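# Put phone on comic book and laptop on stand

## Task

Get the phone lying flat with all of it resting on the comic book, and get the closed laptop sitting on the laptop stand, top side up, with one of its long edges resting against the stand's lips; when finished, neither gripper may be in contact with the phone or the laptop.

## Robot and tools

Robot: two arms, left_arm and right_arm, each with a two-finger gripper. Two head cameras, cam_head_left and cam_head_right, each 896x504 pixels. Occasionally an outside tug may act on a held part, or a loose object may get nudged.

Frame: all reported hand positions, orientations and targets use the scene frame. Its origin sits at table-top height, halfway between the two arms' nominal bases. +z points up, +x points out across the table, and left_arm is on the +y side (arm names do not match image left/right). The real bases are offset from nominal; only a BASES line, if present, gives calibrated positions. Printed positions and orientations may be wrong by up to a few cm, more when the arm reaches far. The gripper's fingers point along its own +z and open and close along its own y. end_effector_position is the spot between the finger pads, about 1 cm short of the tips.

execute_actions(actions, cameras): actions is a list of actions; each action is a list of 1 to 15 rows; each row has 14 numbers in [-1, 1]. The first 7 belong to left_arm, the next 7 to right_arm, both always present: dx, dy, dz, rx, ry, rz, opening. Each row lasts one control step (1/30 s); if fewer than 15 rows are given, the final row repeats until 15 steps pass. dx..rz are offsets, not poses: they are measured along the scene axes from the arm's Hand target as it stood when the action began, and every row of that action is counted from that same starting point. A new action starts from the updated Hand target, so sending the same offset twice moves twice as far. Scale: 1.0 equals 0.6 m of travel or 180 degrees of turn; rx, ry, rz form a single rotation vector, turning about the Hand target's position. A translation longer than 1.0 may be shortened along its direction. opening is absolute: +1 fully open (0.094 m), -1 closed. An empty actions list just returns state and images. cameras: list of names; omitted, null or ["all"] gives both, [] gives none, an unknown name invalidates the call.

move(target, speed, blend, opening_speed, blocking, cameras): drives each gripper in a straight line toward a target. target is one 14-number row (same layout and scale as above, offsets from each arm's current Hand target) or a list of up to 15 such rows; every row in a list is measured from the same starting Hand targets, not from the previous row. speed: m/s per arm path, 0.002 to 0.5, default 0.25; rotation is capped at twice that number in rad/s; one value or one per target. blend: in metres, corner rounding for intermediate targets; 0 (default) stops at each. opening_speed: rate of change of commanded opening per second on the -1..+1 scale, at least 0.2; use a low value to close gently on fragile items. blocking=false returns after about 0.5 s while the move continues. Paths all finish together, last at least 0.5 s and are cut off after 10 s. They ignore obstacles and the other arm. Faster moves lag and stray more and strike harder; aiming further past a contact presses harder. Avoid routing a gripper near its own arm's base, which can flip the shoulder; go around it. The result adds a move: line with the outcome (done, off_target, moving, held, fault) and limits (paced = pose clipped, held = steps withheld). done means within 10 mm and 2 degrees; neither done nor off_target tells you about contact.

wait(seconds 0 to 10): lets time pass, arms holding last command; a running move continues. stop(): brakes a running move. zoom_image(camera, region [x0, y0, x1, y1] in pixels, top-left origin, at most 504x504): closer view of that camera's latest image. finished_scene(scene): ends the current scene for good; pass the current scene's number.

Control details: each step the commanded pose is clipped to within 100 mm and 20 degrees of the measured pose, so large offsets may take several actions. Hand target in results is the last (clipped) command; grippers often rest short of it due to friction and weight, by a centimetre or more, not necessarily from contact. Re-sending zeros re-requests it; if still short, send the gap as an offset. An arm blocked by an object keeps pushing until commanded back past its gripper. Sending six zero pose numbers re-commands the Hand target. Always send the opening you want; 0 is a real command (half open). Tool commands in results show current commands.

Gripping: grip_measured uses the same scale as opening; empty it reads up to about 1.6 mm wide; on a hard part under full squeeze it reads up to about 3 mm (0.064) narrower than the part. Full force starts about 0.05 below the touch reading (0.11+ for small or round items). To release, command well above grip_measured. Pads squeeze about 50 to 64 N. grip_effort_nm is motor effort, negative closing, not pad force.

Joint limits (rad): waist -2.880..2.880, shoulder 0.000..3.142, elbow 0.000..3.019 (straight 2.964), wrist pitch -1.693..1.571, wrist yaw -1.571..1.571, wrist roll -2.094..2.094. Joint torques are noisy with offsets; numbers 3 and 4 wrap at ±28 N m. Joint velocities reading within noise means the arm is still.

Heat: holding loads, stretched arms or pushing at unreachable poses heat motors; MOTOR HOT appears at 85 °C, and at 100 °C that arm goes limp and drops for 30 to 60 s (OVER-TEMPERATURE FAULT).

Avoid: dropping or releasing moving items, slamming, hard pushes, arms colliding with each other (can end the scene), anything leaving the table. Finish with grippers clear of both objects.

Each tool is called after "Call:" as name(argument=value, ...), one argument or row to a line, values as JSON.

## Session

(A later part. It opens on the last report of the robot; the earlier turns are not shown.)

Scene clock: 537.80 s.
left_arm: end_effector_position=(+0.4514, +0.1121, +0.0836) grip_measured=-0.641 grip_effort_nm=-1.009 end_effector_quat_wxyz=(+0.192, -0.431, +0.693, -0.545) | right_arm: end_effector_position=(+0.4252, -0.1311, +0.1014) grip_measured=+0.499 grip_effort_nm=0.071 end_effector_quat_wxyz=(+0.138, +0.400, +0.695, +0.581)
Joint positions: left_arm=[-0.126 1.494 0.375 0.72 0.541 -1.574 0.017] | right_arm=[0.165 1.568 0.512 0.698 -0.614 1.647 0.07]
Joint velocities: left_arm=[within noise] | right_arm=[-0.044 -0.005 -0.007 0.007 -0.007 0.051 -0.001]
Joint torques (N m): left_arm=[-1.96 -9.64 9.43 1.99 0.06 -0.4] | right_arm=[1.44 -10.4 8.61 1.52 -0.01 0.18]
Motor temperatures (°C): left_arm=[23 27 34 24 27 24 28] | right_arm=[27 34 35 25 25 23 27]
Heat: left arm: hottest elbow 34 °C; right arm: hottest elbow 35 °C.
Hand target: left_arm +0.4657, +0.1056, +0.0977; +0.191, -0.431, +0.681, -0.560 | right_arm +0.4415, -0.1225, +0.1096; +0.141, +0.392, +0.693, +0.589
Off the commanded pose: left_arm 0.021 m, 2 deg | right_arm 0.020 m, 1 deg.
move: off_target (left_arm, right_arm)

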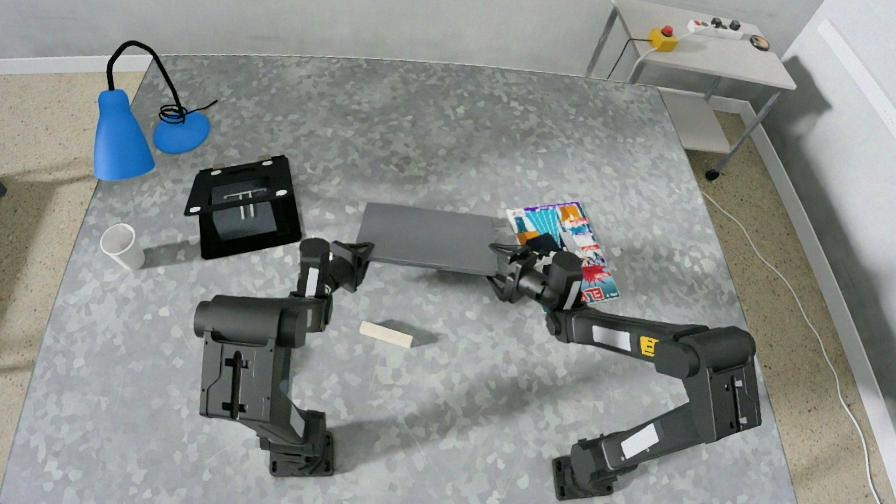

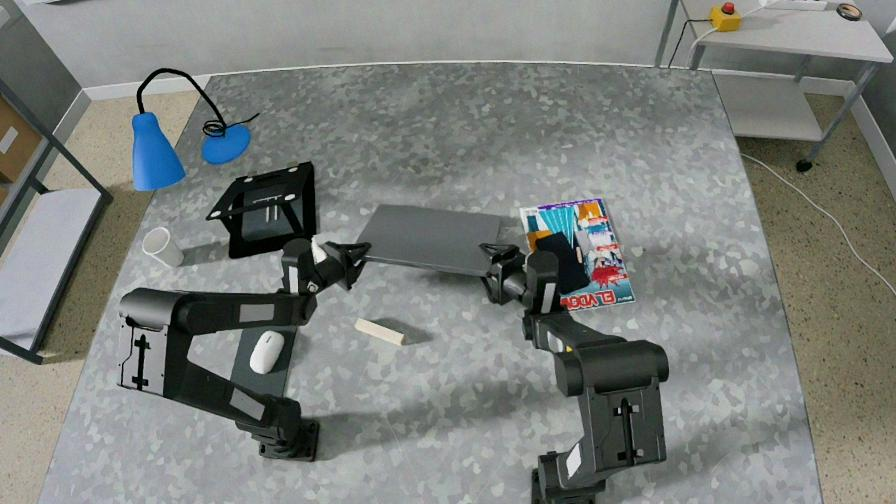

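Call:
move(
  target=[0,0,0,0,0,0,-0.9,0.022,0.024,-0.008,0,0,0,0.5],
  speed=0.08,
  cameras=[],
)

Call:
move(
  target=[0,0,0,0,0,0,-0.9,0,0,0,0,0,0,-0.9],
  opening_speed=0.4,
)

Call:
zoom_image(
  camera="cam_head_right",
  region=[290, 190, 570, 310],
)

Call:
zoom_image(
  camera="cam_head_left",
  region=[160, 130, 340, 290],
)

Scene clock: 543.23 s.
left_arm: end_effector_position=(+0.4514, +0.1121, +0.0836) grip_measured=-0.641 grip_effort_nm=-1.009 end_effector_quat_wxyz=(+0.192, -0.431, +0.693, -0.545) | right_arm: end_effector_position=(+0.4377, -0.1177, +0.0953) grip_measured=+0.499 grip_effort_nm=0.071 end_effector_quat_wxyz=(+0.135, +0.403, +0.697, +0.578)
Joint positions: left_arm=[-0.126 1.494 0.375 0.72 0.541 -1.574 0.017] | right_arm=[0.196 1.613 0.552 0.698 -0.585 1.659 0.07]
Joint velocities: within noise
Joint torques (N m): left_arm=[-2.37 -9.88 9.48 1.98 0.1 -0.38] | right_arm=[1.44 -11.46 8.55 2 -0.02 0.15]
Motor temperatures (°C): left_arm=[23 27 34 24 27 24 28] | right_arm=[27 34 35 25 25 23 26]
Heat: left arm: hottest elbow 34 °C; right arm: hottest elbow 35 °C.
Hand target: left_arm +0.4657, +0.1056, +0.0977; +0.191, -0.431, +0.681, -0.560 | right_arm +0.4546, -0.1080, +0.1046; +0.141, +0.392, +0.693, +0.589
Off the commanded pose: left_arm 0.021 m, 2 deg | right_arm 0.022 m, 2 deg.
move: off_target (left_arm, right_arm)
No camera images: "cameras" was empty.

Scene clock: 546.93 s.
left_arm: end_effector_position=(+0.4522, +0.1122, +0.0842) grip_measured=-0.642 grip_effort_nm=-1.013 end_effector_quat_wxyz=(+0.192, -0.432, +0.692, -0.545) | right_arm: end_effector_position=(+0.4371, -0.1179, +0.0852) grip_measured=-0.642 grip_effort_nm=-1.033 end_effector_quat_wxyz=(+0.134, +0.402, +0.703, +0.571)
Joint positions: left_arm=[-0.126 1.494 0.377 0.721 0.54 -1.578 0.017] | right_arm=[0.197 1.634 0.552 0.698 -0.583 1.641 0.017]
Joint velocities: within noise
Joint torques (N m): left_arm=[-2.08 -10.29 9.42 1.92 0.13 -0.32] | right_arm=[1.32 -13.1 8.32 1.98 -0.11 0.32]
Motor temperatures (°C): left_arm=[23 27 34 24 27 24 28] | right_arm=[27 34 35 25 25 23 26]
Heat: left arm: hottest elbow 34 °C; right arm: hottest elbow 35 °C.
Hand target: left_arm +0.4658, +0.1056, +0.0979; +0.191, -0.431, +0.681, -0.560 | right_arm +0.4546, -0.1081, +0.1046; +0.141, +0.392, +0.693, +0.589
Off the commanded pose: left_arm 0.020 m, 2 deg | right_arm 0.028 m, 3 deg.
move: off_target (left_arm, right_arm)

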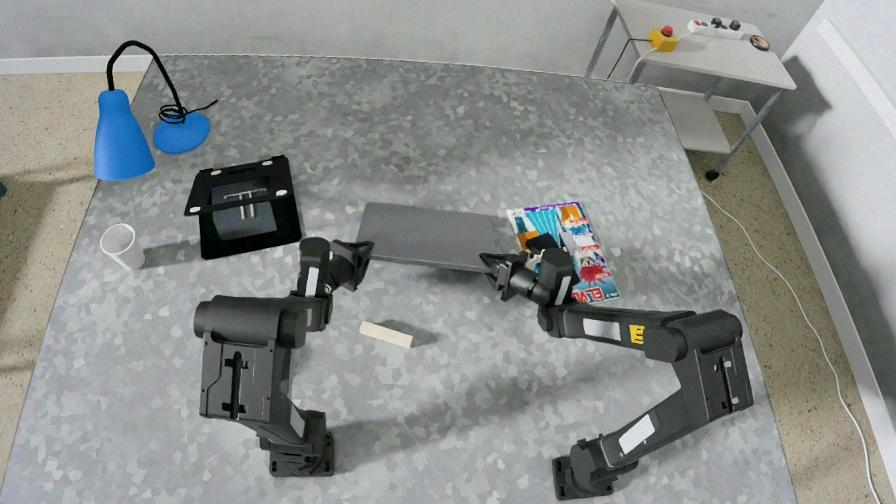

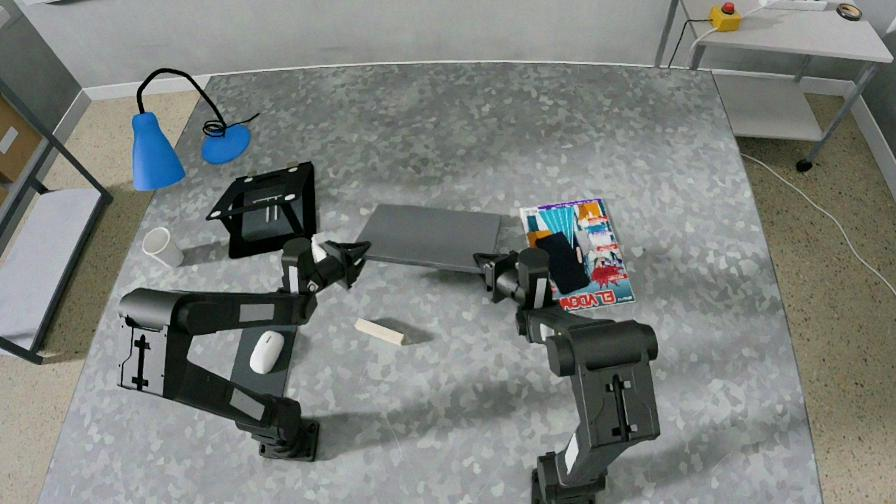

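Scaled by 1.800.

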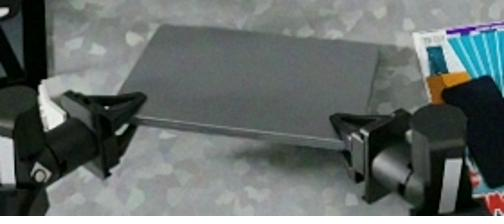

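Scaled by 2.800.

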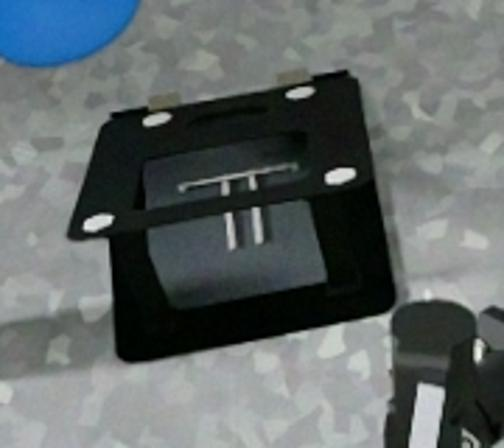

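Call:
move(
  target=[0,0,0,0,0,0,0.4,0,0,0,0,0,0,-0.9],
  opening_speed=0.5,
  cameras=[],
)

Call:
move(
  target=[
    [-0.15,0.125,0.067,0,0,0,0.4,0,0,0,0,0,0,-0.9],
    [-0.11,0.407,0.337,0.141,0.384,0.179,0.4,0,0,0,0,0,0,-0.9],
    [0.107,0.657,0.27,0.141,0.384,0.179,0.4,0,0,0,0,0,0,-0.9],
  ],
  speed=0.25,
  blend=0.03,
)

Call:
zoom_image(
  camera="cam_head_left",
  region=[160, 130, 340, 290],
)

Call:
zoom_image(
  camera="cam_head_right",
  region=[180, 130, 360, 290],
)

Scene clock: 568.17 s.
left_arm: end_effector_position=(+0.4522, +0.1122, +0.0843) grip_measured=+0.397 grip_effort_nm=0.134 end_effector_quat_wxyz=(+0.183, -0.443, +0.685, -0.548) | right_arm: end_effector_position=(+0.4372, -0.1181, +0.0853) grip_measured=-0.643 grip_effort_nm=-1.038 end_effector_quat_wxyz=(+0.135, +0.402, +0.703, +0.570)
Joint positions: left_arm=[-0.126 1.494 0.377 0.721 0.54 -1.611 0.066] | right_arm=[0.197 1.634 0.552 0.699 -0.582 1.64 0.017]
Joint velocities: within noise
Joint torques (N m): left_arm=[-1.9 -9.35 9.25 2.22 0.09 -0.03] | right_arm=[1.32 -13.22 8.32 1.95 -0.17 0.33]
Motor temperatures (°C): left_arm=[23 27 34 24 27 24 28] | right_arm=[27 34 37 25 25 23 27]
Heat: left arm: hottest elbow 34 °C; right arm: hottest elbow 37 °C.
Hand target: left_arm +0.4658, +0.1056, +0.0979; +0.191, -0.431, +0.681, -0.560 | right_arm +0.4546, -0.1081, +0.1046; +0.141, +0.392, +0.693, +0.589
Off the commanded pose: left_arm 0.020 m, 2 deg | right_arm 0.028 m, 3 deg.
move: off_target (left_arm, right_arm)
No camera images: "cameras" was empty.

Scene clock: 573.17 s.
left_arm: end_effector_position=(+0.5176, +0.4887, +0.2376) grip_measured=+0.398 grip_effort_nm=0.120 end_effector_quat_wxyz=(+0.022, +0.778, -0.628, -0.011) | right_arm: end_effector_position=(+0.4372, -0.1181, +0.0853) grip_measured=-0.643 grip_effort_nm=-1.033 end_effector_quat_wxyz=(+0.135, +0.402, +0.703, +0.570)
Joint positions: left_arm=[0.439 1.804 1.804 -1.619 -0.001 -1.315 0.066] | right_arm=[0.197 1.634 0.552 0.699 -0.582 1.64 0.017]
Joint velocities: within noise
Joint torques (N m): left_arm=[-1.14 -18.43 16.91 -0.17 -0.05 0.04] | right_arm=[1.32 -13.16 8.31 1.96 -0.16 0.33]
Motor temperatures (°C): left_arm=[23 27 35 24 27 24 28] | right_arm=[27 34 37 25 25 23 28]
Heat: left arm: hottest elbow 35 °C; right arm: hottest elbow 37 °C.
Hand target: left_arm +0.5300, +0.4998, +0.2598; -0.001, +0.778, -0.629, +0.001 | right_arm +0.4546, -0.1081, +0.1046; +0.141, +0.392, +0.693, +0.589
Off the commanded pose: left_arm 0.028 m, 3 deg | right_arm 0.028 m, 3 deg.
move: off_target (left_arm, right_arm)

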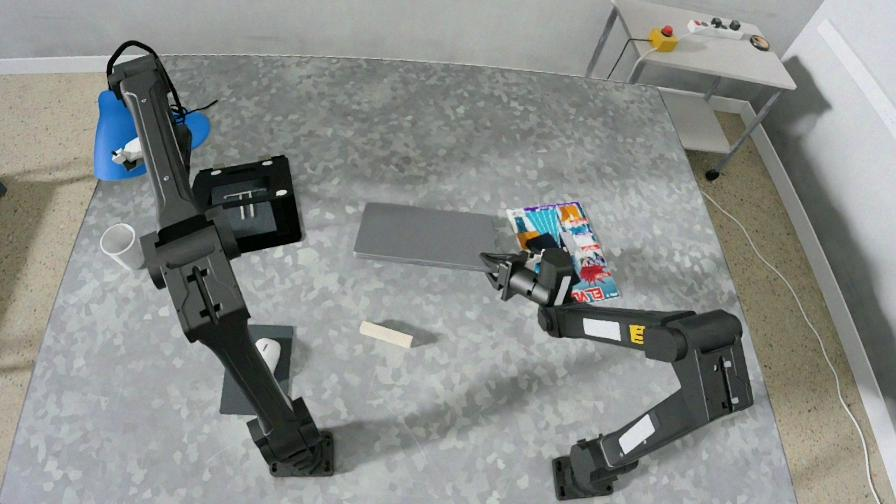

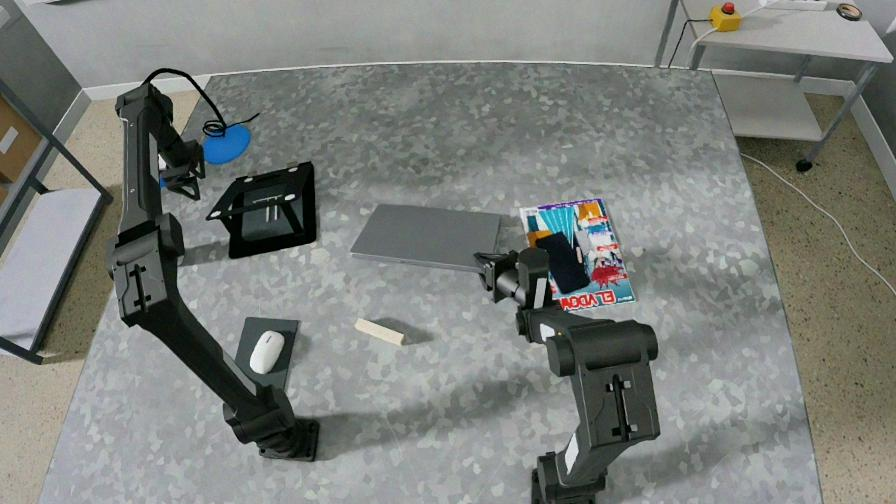

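Scaled by 2.800.

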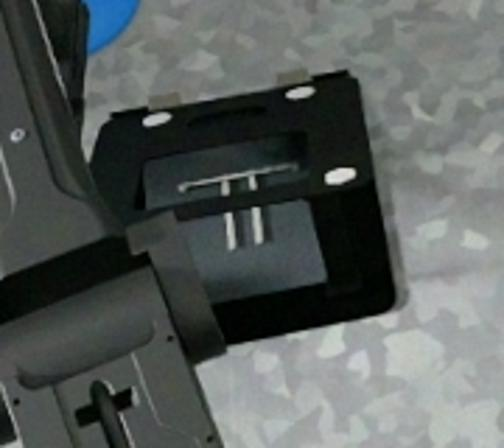

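Scaled by 2.800.

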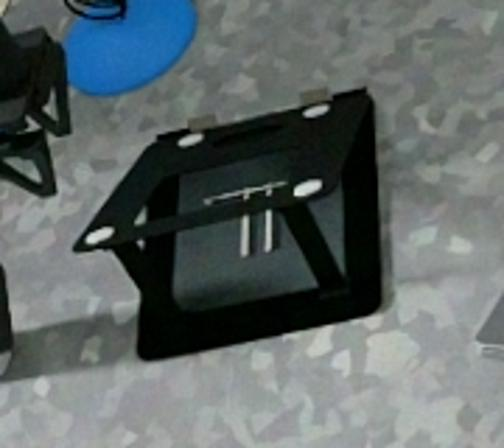

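Call:
move(
  target=[0,-0.133,-0.06,0,0,0,0.4,0,0,0,0,0,0,-0.9],
  speed=0.15,
)

Call:
zoom_image(
  camera="cam_head_left",
  region=[160, 130, 340, 290],
)

Call:
zoom_image(
  camera="cam_head_right",
  region=[180, 130, 360, 290],
)

Scene clock: 582.13 s.
left_arm: end_effector_position=(+0.5314, +0.4230, +0.2136) grip_measured=+0.398 grip_effort_nm=0.120 end_effector_quat_wxyz=(+0.012, +0.776, -0.630, -0.007) | right_arm: end_effector_position=(+0.4372, -0.1181, +0.0853) grip_measured=-0.643 grip_effort_nm=-1.033 end_effector_quat_wxyz=(+0.135, +0.402, +0.703, +0.570)
Joint positions: left_arm=[0.318 1.756 1.675 -1.517 0.001 -1.431 0.066] | right_arm=[0.197 1.634 0.552 0.699 -0.582 1.64 0.017]
Joint velocities: within noise
Joint torques (N m): left_arm=[-1.32 -21.13 9.29 0.64 -0.04 -0.07] | right_arm=[1.32 -13.22 8.34 1.99 -0.16 0.33]
Motor temperatures (°C): left_arm=[23 28 35 24 27 24 28] | right_arm=[26 34 37 25 25 23 28]
Heat: left arm: hottest elbow 35 °C; right arm: hottest elbow 37 °C.
Hand target: left_arm +0.5300, +0.4200, +0.2239; -0.001, +0.778, -0.629, +0.001 | right_arm +0.4546, -0.1081, +0.1046; +0.141, +0.392, +0.693, +0.589
Off the commanded pose: left_arm 0.011 m, 2 deg | right_arm 0.028 m, 3 deg.
move: off_target (left_arm, right_arm)

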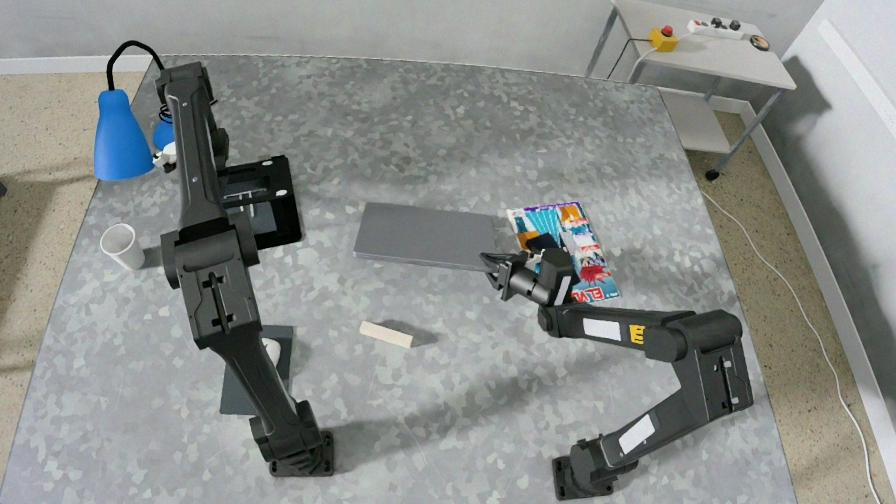

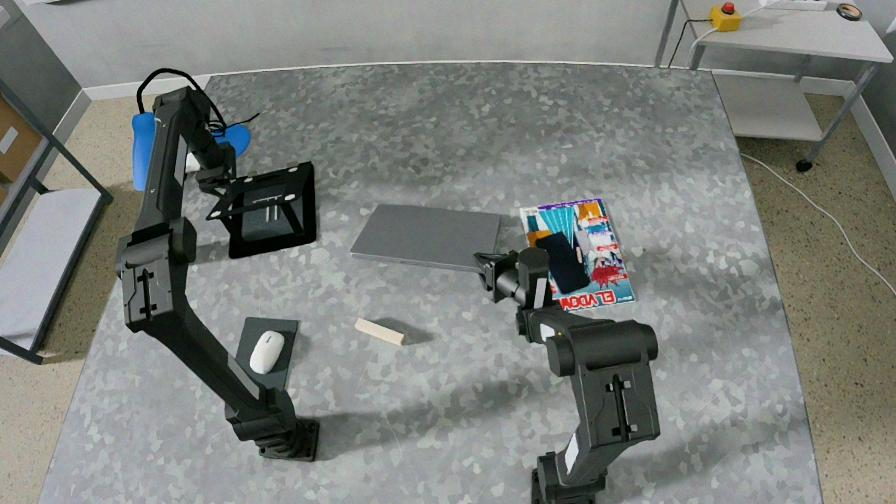

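Scaled by 2.800.

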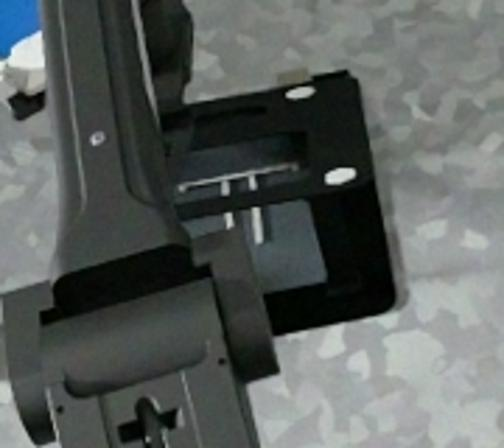

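Scaled by 2.800.

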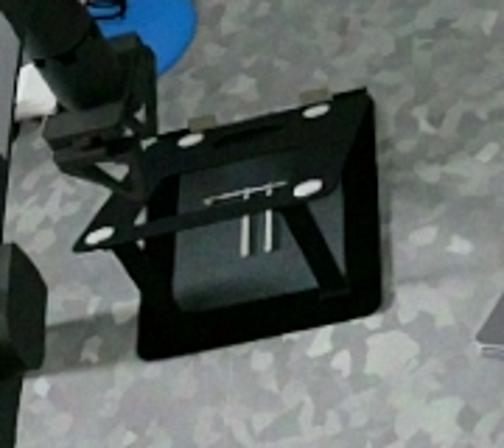

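Call:
move(
  target=[-0.012,-0.035,-0.06,0,0,0,0.6,0,0,0,0,0,0,-0.9],
  speed=0.1,
)

Call:
zoom_image(
  camera="cam_head_right",
  region=[180, 150, 280, 240],
)

Scene clock: 586.43 s.
left_arm: end_effector_position=(+0.5224, +0.4049, +0.1780) grip_measured=+0.598 grip_effort_nm=0.129 end_effector_quat_wxyz=(+0.012, +0.778, -0.628, -0.007) | right_arm: end_effector_position=(+0.4372, -0.1181, +0.0853) grip_measured=-0.643 grip_effort_nm=-1.043 end_effector_quat_wxyz=(+0.135, +0.402, +0.703, +0.570)
Joint positions: left_arm=[0.291 1.73 1.546 -1.414 0.001 -1.465 0.075] | right_arm=[0.197 1.634 0.552 0.699 -0.582 1.64 0.017]
Joint velocities: within noise
Joint torques (N m): left_arm=[-1.96 -20.19 9.59 0.53 -0.14 -0.11] | right_arm=[1.26 -13.22 8.34 1.92 -0.16 0.33]
Motor temperatures (°C): left_arm=[23 28 35 24 27 24 28] | right_arm=[26 34 37 25 25 23 28]
Heat: left arm: hottest elbow 35 °C; right arm: hottest elbow 37 °C.
Hand target: left_arm +0.5228, +0.3989, +0.1877; -0.001, +0.778, -0.629, +0.001 | right_arm +0.4546, -0.1081, +0.1046; +0.141, +0.392, +0.693, +0.589
Off the commanded pose: left_arm 0.012 m, 2 deg | right_arm 0.028 m, 3 deg.
move: off_target (left_arm, right_arm)

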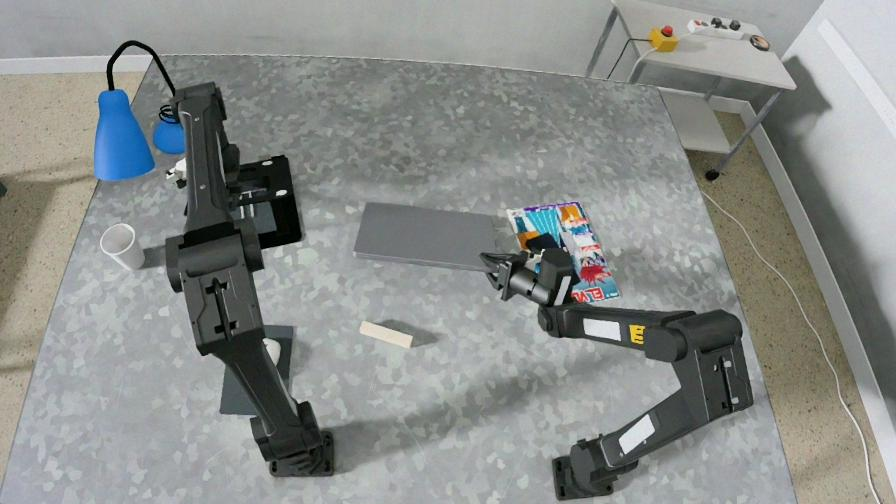

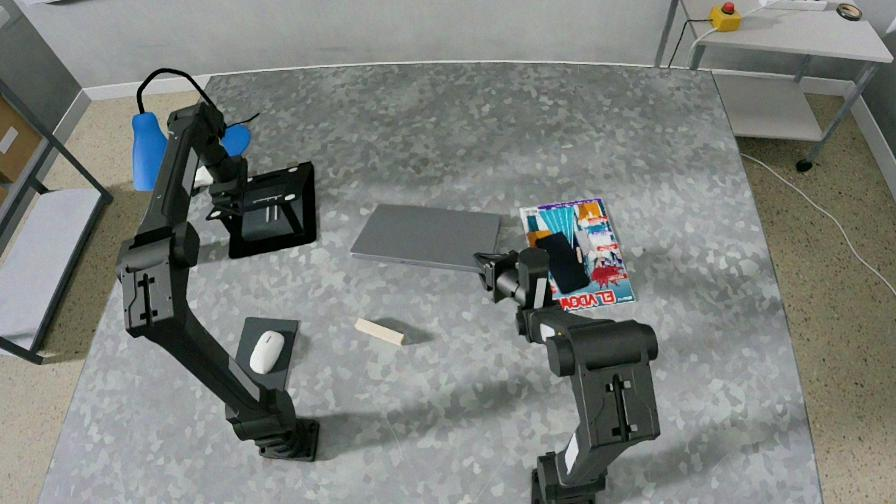

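Scaled by 5.040.

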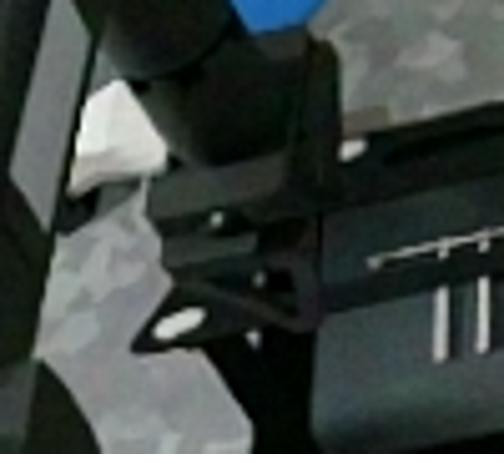

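Call:
move(
  target="[0,-0.04,0,0,0,0,0.6,0,0,0,0,0,0,-0.9],[0,-0.04,-0.062,0,0,0,0.6,0,0,0,0,0,0,-0.9]]",
  speed=0.06,
)

Call:
zoom_image(
  camera="cam_head_right",
  region=[180, 150, 280, 240],
)


Scaled by 5.040.

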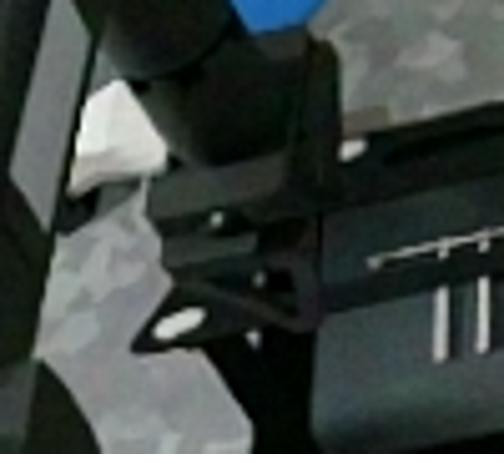

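Call:
move(
  target=[
    [0,-0.04,0,0,0,0,0.6,0,0,0,0,0,0,-0.9],
    [0,-0.04,-0.062,0,0,0,0.6,0,0,0,0,0,0,-0.9],
  ],
  speed=0.06,
)

Call:
zoom_image(
  camera="cam_head_right",
  region=[180, 150, 280, 240],
)

Scene clock: 591.97 s.
left_arm: end_effector_position=(+0.5220, +0.3798, +0.1512) grip_measured=+0.598 grip_effort_nm=0.129 end_effector_quat_wxyz=(+0.003, +0.778, -0.628, -0.002) | right_arm: end_effector_position=(+0.4372, -0.1181, +0.0853) grip_measured=-0.643 grip_effort_nm=-1.038 end_effector_quat_wxyz=(+0.135, +0.402, +0.703, +0.570)
Joint positions: left_arm=[0.244 1.713 1.452 -1.316 0.001 -1.51 0.075] | right_arm=[0.197 1.634 0.552 0.699 -0.582 1.64 0.017]
Joint velocities: within noise
Joint torques (N m): left_arm=[-2.02 -18.61 9.1 0.87 -0.17 -0.09] | right_arm=[1.32 -13.16 8.28 1.96 -0.16 0.33]
Motor temperatures (°C): left_arm=[23 28 35 24 27 24 28] | right_arm=[26 34 38 25 25 23 28]
Heat: left arm: hottest elbow 35 °C; right arm: hottest elbow 38 °C.
Hand target: left_arm +0.5228, +0.3749, +0.1505; -0.001, +0.778, -0.629, +0.000 | right_arm +0.4546, -0.1081, +0.1046; +0.141, +0.392, +0.693, +0.589
Off the commanded pose: left_arm 0.005 m, 0 deg | right_arm 0.028 m, 3 deg.
move: off_target (right_arm)

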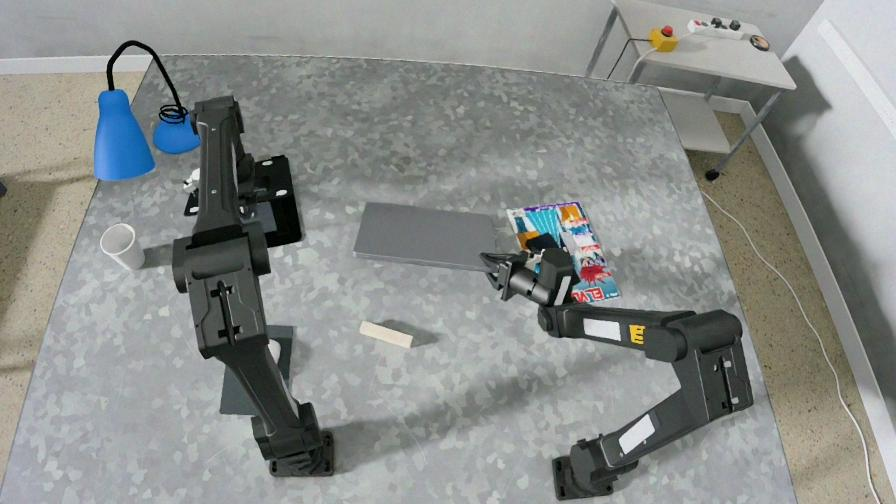

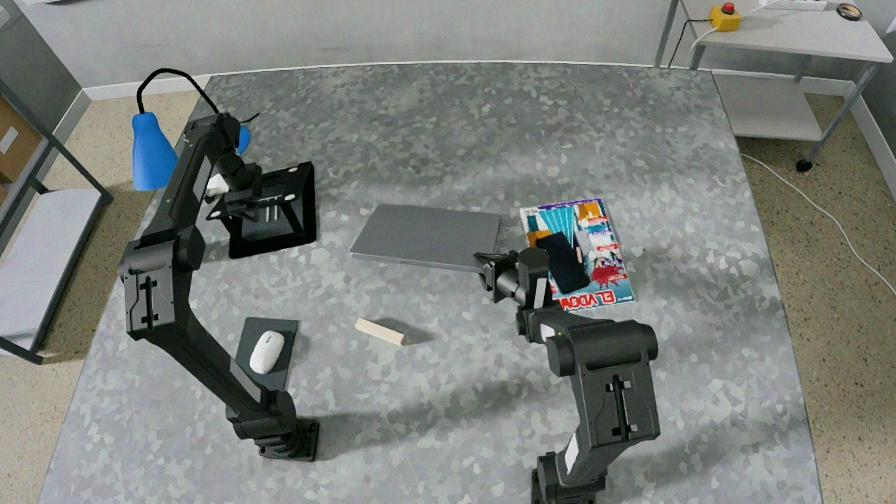

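Scaled by 5.040.

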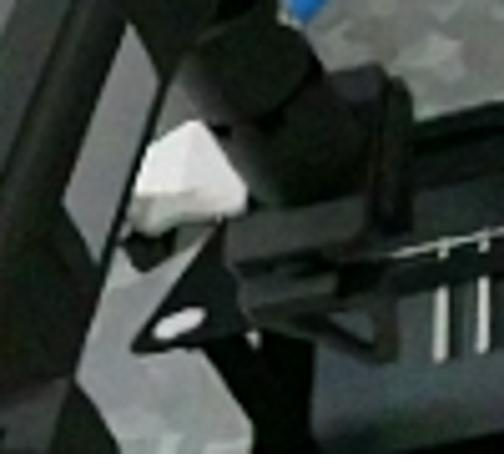

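Call:
move(
  target=[0,0,-0.035,0,0,0,0.6,0,0,0,0,0,0,-0.9],
  speed=0.05,
  cameras=[],
)

Call:
move(
  target=[0,0,0,0,0,0,-0.9,0,0,0,0,0,0,-0.9],
  opening_speed=0.4,
)

Call:
zoom_image(
  camera="cam_head_right",
  region=[180, 150, 280, 240],
)

Scene clock: 596.80 s.
left_arm: end_effector_position=(+0.5219, +0.3797, +0.1378) grip_measured=+0.598 grip_effort_nm=0.129 end_effector_quat_wxyz=(-0.003, +0.778, -0.628, +0.003) | right_arm: end_effector_position=(+0.4372, -0.1181, +0.0853) grip_measured=-0.643 grip_effort_nm=-1.038 end_effector_quat_wxyz=(+0.135, +0.402, +0.703, +0.570)
Joint positions: left_arm=[0.244 1.713 1.415 -1.264 0.001 -1.51 0.075] | right_arm=[0.197 1.634 0.552 0.699 -0.582 1.64 0.017]
Joint velocities: within noise
Joint torques (N m): left_arm=[-2.96 -16.56 9.06 0.85 -0.18 -0.08] | right_arm=[1.44 -13.16 8.32 1.94 -0.16 0.33]
Motor temperatures (°C): left_arm=[23 28 35 24 27 24 28] | right_arm=[26 33 38 25 25 23 28]
Heat: left arm: hottest elbow 35 °C; right arm: hottest elbow 38 °C.
Hand target: left_arm +0.5228, +0.3749, +0.1296; -0.001, +0.778, -0.629, +0.000 | right_arm +0.4546, -0.1081, +0.1046; +0.141, +0.392, +0.693, +0.589
Off the commanded pose: left_arm 0.010 m, 0 deg | right_arm 0.028 m, 3 deg.
move: off_target (right_arm)
No camera images: "cameras" was empty.

Scene clock: 600.77 s.
left_arm: end_effector_position=(+0.5262, +0.3809, +0.1375) grip_measured=-0.373 grip_effort_nm=-1.004 end_effector_quat_wxyz=(-0.010, +0.782, -0.623, +0.008) | right_arm: end_effector_position=(+0.4372, -0.1181, +0.0853) grip_measured=-0.643 grip_effort_nm=-1.038 end_effector_quat_wxyz=(+0.135, +0.402, +0.703, +0.570)
Joint positions: left_arm=[0.244 1.714 1.415 -1.247 0.001 -1.522 0.029] | right_arm=[0.197 1.634 0.552 0.699 -0.582 1.64 0.017]
Joint velocities: within noise
Joint torques (N m): left_arm=[-1.9 -16.32 8.96 0.21 -0.15 0.03] | right_arm=[1.32 -13.27 8.32 1.96 -0.16 0.32]
Motor temperatures (°C): left_arm=[23 28 35 24 27 24 28] | right_arm=[26 33 38 25 25 23 28]
Heat: left arm: hottest elbow 35 °C; right arm: hottest elbow 38 °C.
Hand target: left_arm +0.5228, +0.3750, +0.1296; -0.001, +0.778, -0.629, +0.001 | right_arm +0.4546, -0.1081, +0.1046; +0.141, +0.392, +0.693, +0.589
Off the commanded pose: left_arm 0.010 m, 2 deg | right_arm 0.028 m, 3 deg.
move: off_target (right_arm)

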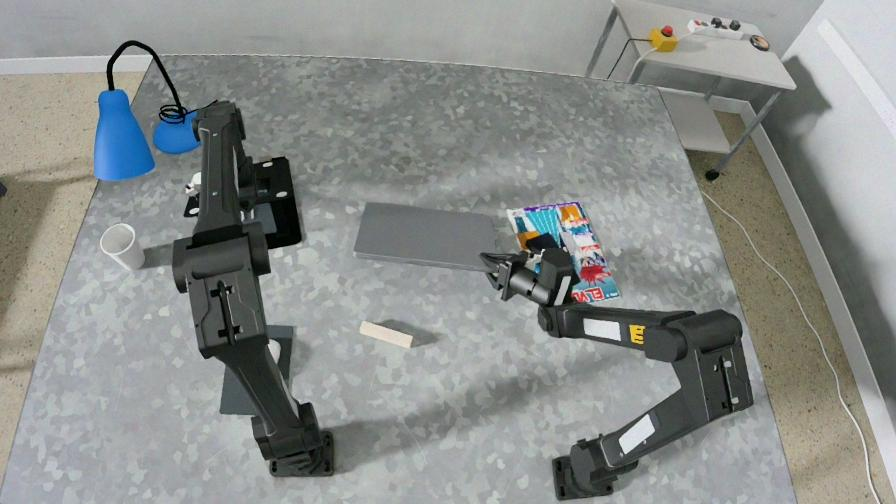

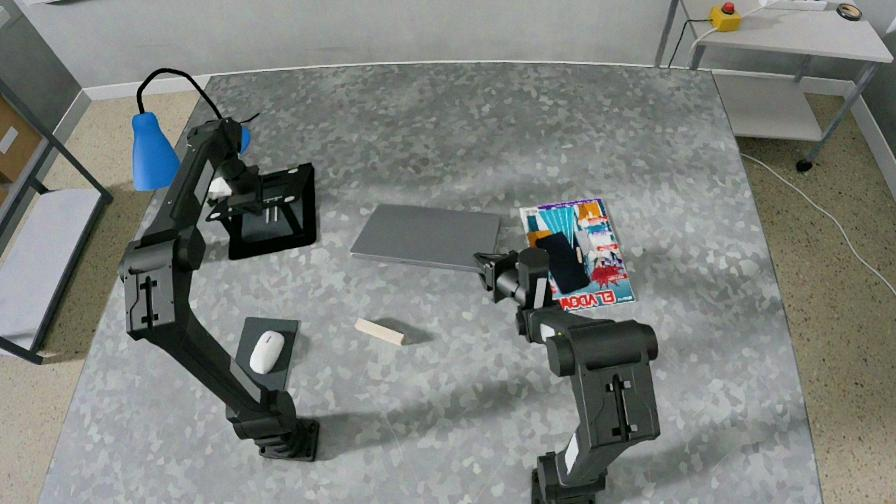

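Scaled by 5.040.

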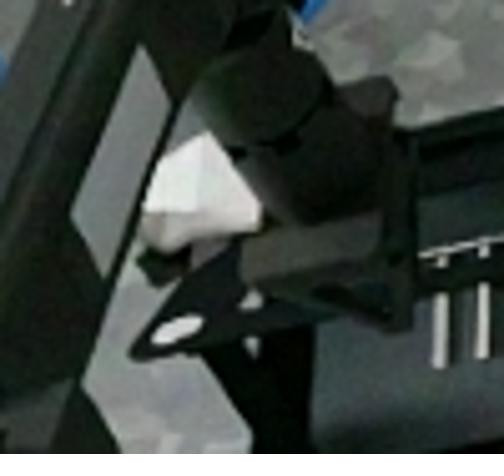

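Call:
move(
  target=[-0.235,-0.03,0.02,0,0,-0.061,-0.9,0,0,0,0,0,0,-0.9],
  speed=0.08,
)

Scene clock: 605.73 s.
left_arm: end_effector_position=(+0.3953, +0.3553, +0.1372) grip_measured=-0.378 grip_effort_nm=-1.009 end_effector_quat_wxyz=(-0.007, +0.718, -0.695, +0.006) | right_arm: end_effector_position=(+0.4372, -0.1181, +0.0853) grip_measured=-0.643 grip_effort_nm=-1.043 end_effector_quat_wxyz=(+0.135, +0.402, +0.703, +0.570)
Joint positions: left_arm=[0.274 1.386 1.032 -1.2 0.005 -1.3 0.029] | right_arm=[0.197 1.634 0.552 0.699 -0.582 1.64 0.017]
Joint velocities: within noise
Joint torques (N m): left_arm=[-0.03 -13.86 8.62 -0.84 -0.2 0.28] | right_arm=[1.38 -13.22 8.29 1.95 -0.16 0.33]
Motor temperatures (°C): left_arm=[23 28 35 24 27 24 28] | right_arm=[26 33 38 25 24 23 28]
Heat: left arm: hottest elbow 35 °C; right arm: hottest elbow 38 °C.
Hand target: left_arm +0.3818, +0.3569, +0.1416; -0.001, +0.714, -0.700, +0.001 | right_arm +0.4546, -0.1081, +0.1046; +0.141, +0.392, +0.693, +0.589
Off the commanded pose: left_arm 0.014 m, 1 deg | right_arm 0.028 m, 3 deg.
move: off_target (left_arm, right_arm)

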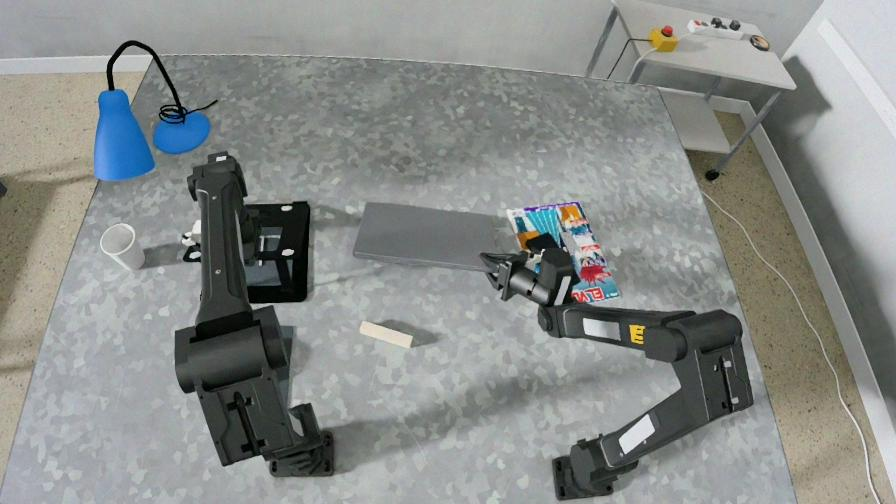

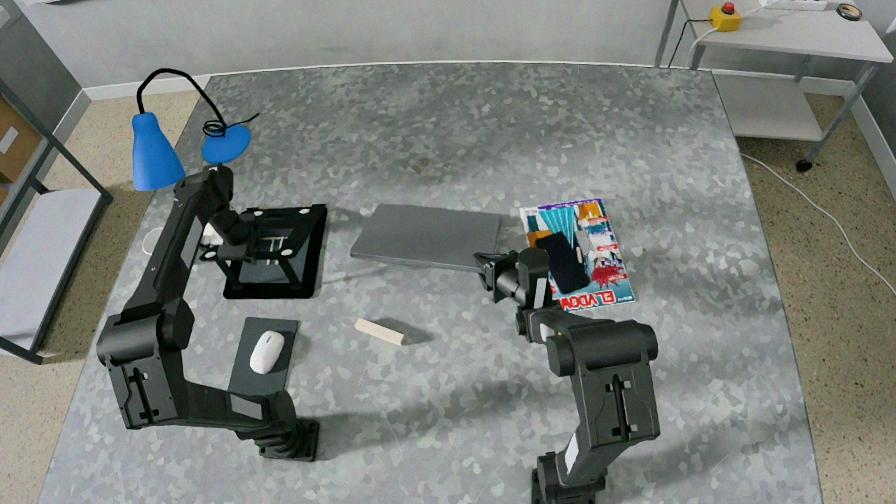

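Call:
move(
  target=[0,0,0,0,0,0,0.5,0,0,0,0,0,0,-0.9],
  opening_speed=0.6,
  cameras=[],
)

Call:
move(
  target=[
    [0,0,0.217,0,0,0,0.5,0,0,0,0,0,0,-0.9],
    [-0.036,-0.22,0.15,-0.175,-0.366,-0.127,0.5,0,0,0,0,0,0,-0.9],
    [-0.036,-0.302,-0.016,-0.175,-0.366,-0.127,0.5,0,0,0,0,0,0,-0.9],
  ],
  speed=0.2,
  blend=0.03,
)

Call:
zoom_image(
  camera="cam_head_right",
  region=[270, 190, 430, 310],
)

Call:
zoom_image(
  camera="cam_head_left",
  region=[270, 190, 430, 310],
)

Scene clock: 614.23 s.
left_arm: end_effector_position=(+0.3892, +0.3539, +0.1372) grip_measured=+0.497 grip_effort_nm=0.129 end_effector_quat_wxyz=(+0.001, +0.712, -0.702, +0.001) | right_arm: end_effector_position=(+0.4372, -0.1181, +0.0853) grip_measured=-0.643 grip_effort_nm=-1.038 end_effector_quat_wxyz=(+0.135, +0.402, +0.703, +0.570)
Joint positions: left_arm=[0.274 1.381 1.028 -1.218 0.002 -1.283 0.07] | right_arm=[0.197 1.634 0.552 0.699 -0.582 1.64 0.017]
Joint velocities: within noise
Joint torques (N m): left_arm=[0.21 -13.45 9.05 -0.18 -0.19 0.11] | right_arm=[1.38 -13.22 8.34 1.94 -0.17 0.32]
Motor temperatures (°C): left_arm=[23 28 35 24 27 24 28] | right_arm=[26 33 38 25 24 23 28]
Heat: left arm: hottest elbow 35 °C; right arm: hottest elbow 38 °C.
Hand target: left_arm +0.3818, +0.3569, +0.1416; -0.001, +0.714, -0.700, +0.001 | right_arm +0.4546, -0.1081, +0.1046; +0.141, +0.392, +0.693, +0.589
Off the commanded pose: left_arm 0.009 m, 0 deg | right_arm 0.028 m, 3 deg.
move: off_target (right_arm)
No camera images: "cameras" was empty.

Scene clock: 619.87 s.
left_arm: end_effector_position=(+0.3624, +0.1807, +0.1361) grip_measured=+0.498 grip_effort_nm=0.125 end_effector_quat_wxyz=(+0.197, -0.433, +0.680, -0.558) | right_arm: end_effector_position=(+0.4372, -0.1181, +0.0853) grip_measured=-0.643 grip_effort_nm=-1.038 end_effector_quat_wxyz=(+0.135, +0.402, +0.703, +0.570)
Joint positions: left_arm=[0.164 0.957 0.211 0.297 0.806 -1.463 0.07] | right_arm=[0.197 1.634 0.552 0.699 -0.582 1.64 0.017]
Joint velocities: within noise
Joint torques (N m): left_arm=[-3.02 -3.37 8.44 2.39 0.04 -0.01] | right_arm=[1.32 -13.16 8.32 1.95 -0.16 0.33]
Motor temperatures (°C): left_arm=[23 28 35 24 27 24 28] | right_arm=[26 33 38 25 24 23 28]
Heat: left arm: hottest elbow 35 °C; right arm: hottest elbow 38 °C.
Hand target: left_arm +0.3603, +0.1757, +0.1321; +0.192, -0.431, +0.681, -0.560 | right_arm +0.4546, -0.1081, +0.1046; +0.141, +0.392, +0.693, +0.589
Off the commanded pose: left_arm 0.007 m, 1 deg | right_arm 0.028 m, 3 deg.
move: off_target (right_arm)

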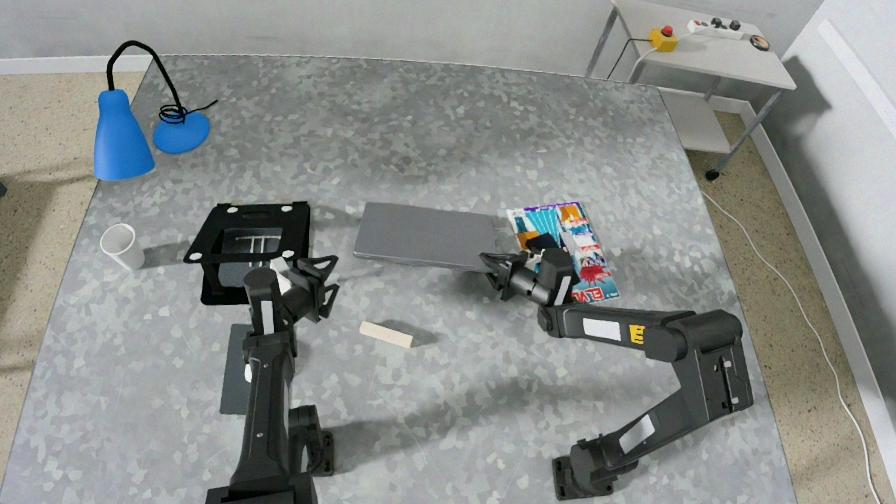

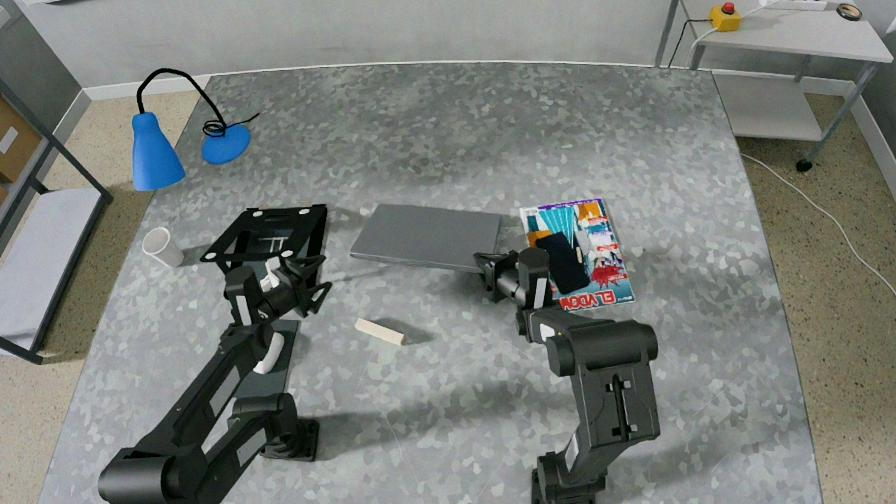

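Scaled by 3.150.

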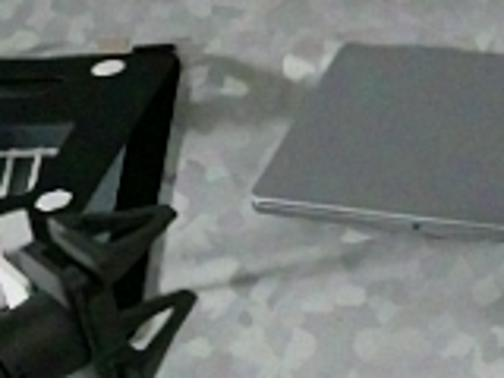

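Scaled by 3.150.

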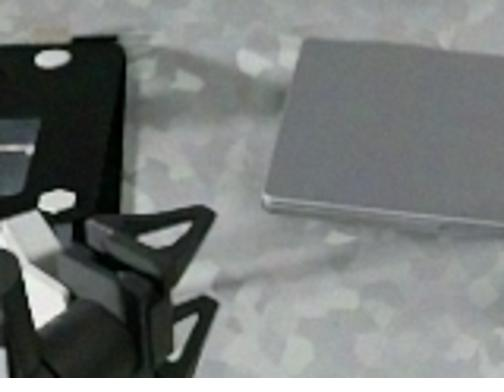

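Call:
move(
  target=[
    [0.129,-0.09,-0.06,0,0,0,0.5,0,0,0,0,0,0,-0.9],
    [0.184,-0.117,-0.055,0,0,0,0.5,0,0,0,0,0,0,-0.9],
  ],
  speed=0.08,
  blend=0.02,
)

Call:
zoom_image(
  camera="cam_head_right",
  region=[270, 190, 430, 310],
)

Call:
zoom_image(
  camera="cam_head_left",
  region=[270, 190, 430, 310],
)

Scene clock: 627.33 s.
left_arm: end_effector_position=(+0.4505, +0.1140, +0.0824) grip_measured=+0.498 grip_effort_nm=0.125 end_effector_quat_wxyz=(+0.179, -0.448, +0.687, -0.544) | right_arm: end_effector_position=(+0.4372, -0.1181, +0.0853) grip_measured=-0.643 grip_effort_nm=-1.038 end_effector_quat_wxyz=(+0.135, +0.402, +0.703, +0.570)
Joint positions: left_arm=[-0.122 1.486 0.376 0.696 0.543 -1.607 0.07] | right_arm=[0.197 1.634 0.552 0.699 -0.582 1.64 0.017]
Joint velocities: within noise
Joint torques (N m): left_arm=[-2.49 -8.29 10.43 2.48 -0.05 -0.03] | right_arm=[1.38 -13.22 8.32 1.96 -0.16 0.33]
Motor temperatures (°C): left_arm=[23 28 35 24 27 24 28] | right_arm=[26 33 38 25 24 23 28]
Heat: left arm: hottest elbow 35 °C; right arm: hottest elbow 38 °C.
Hand target: left_arm +0.4707, +0.1056, +0.0989; +0.192, -0.431, +0.681, -0.560 | right_arm +0.4546, -0.1081, +0.1046; +0.141, +0.392, +0.693, +0.589
Off the commanded pose: left_arm 0.028 m, 3 deg | right_arm 0.028 m, 3 deg.
move: off_target (left_arm, right_arm); blend cut to 0.0184 m at target 1

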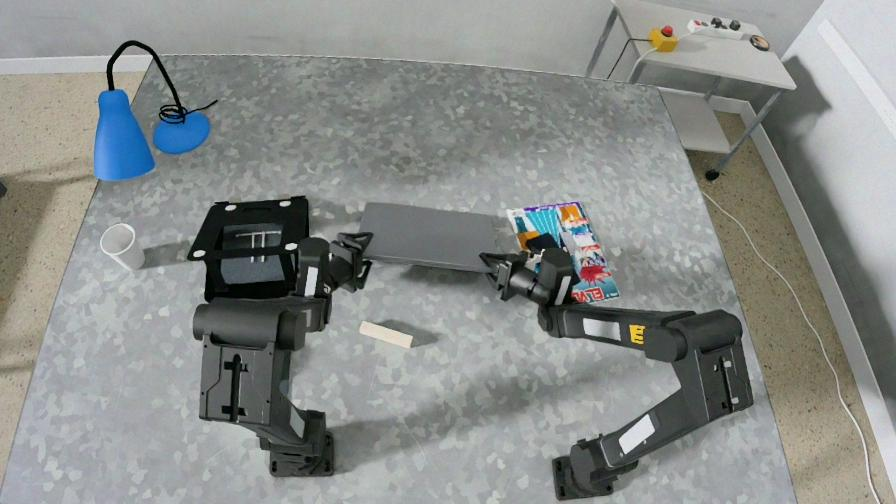

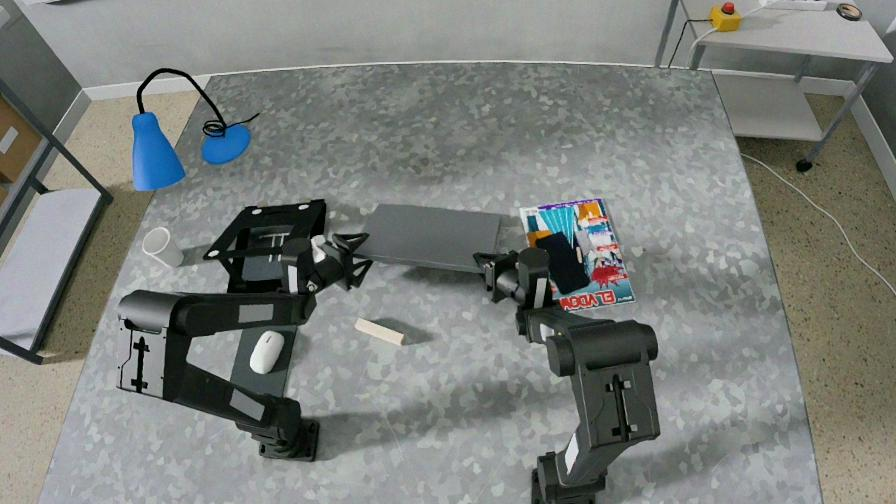

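Scaled by 3.150.

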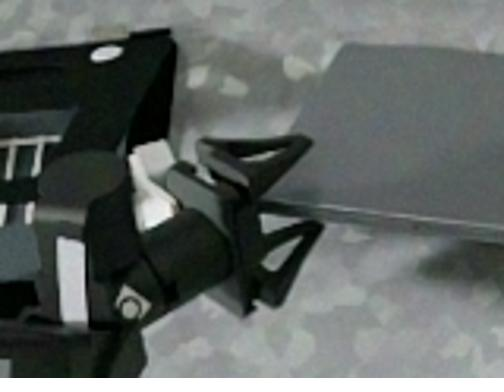

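Scaled by 3.150.

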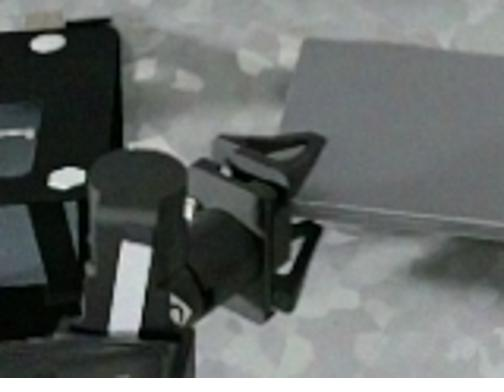

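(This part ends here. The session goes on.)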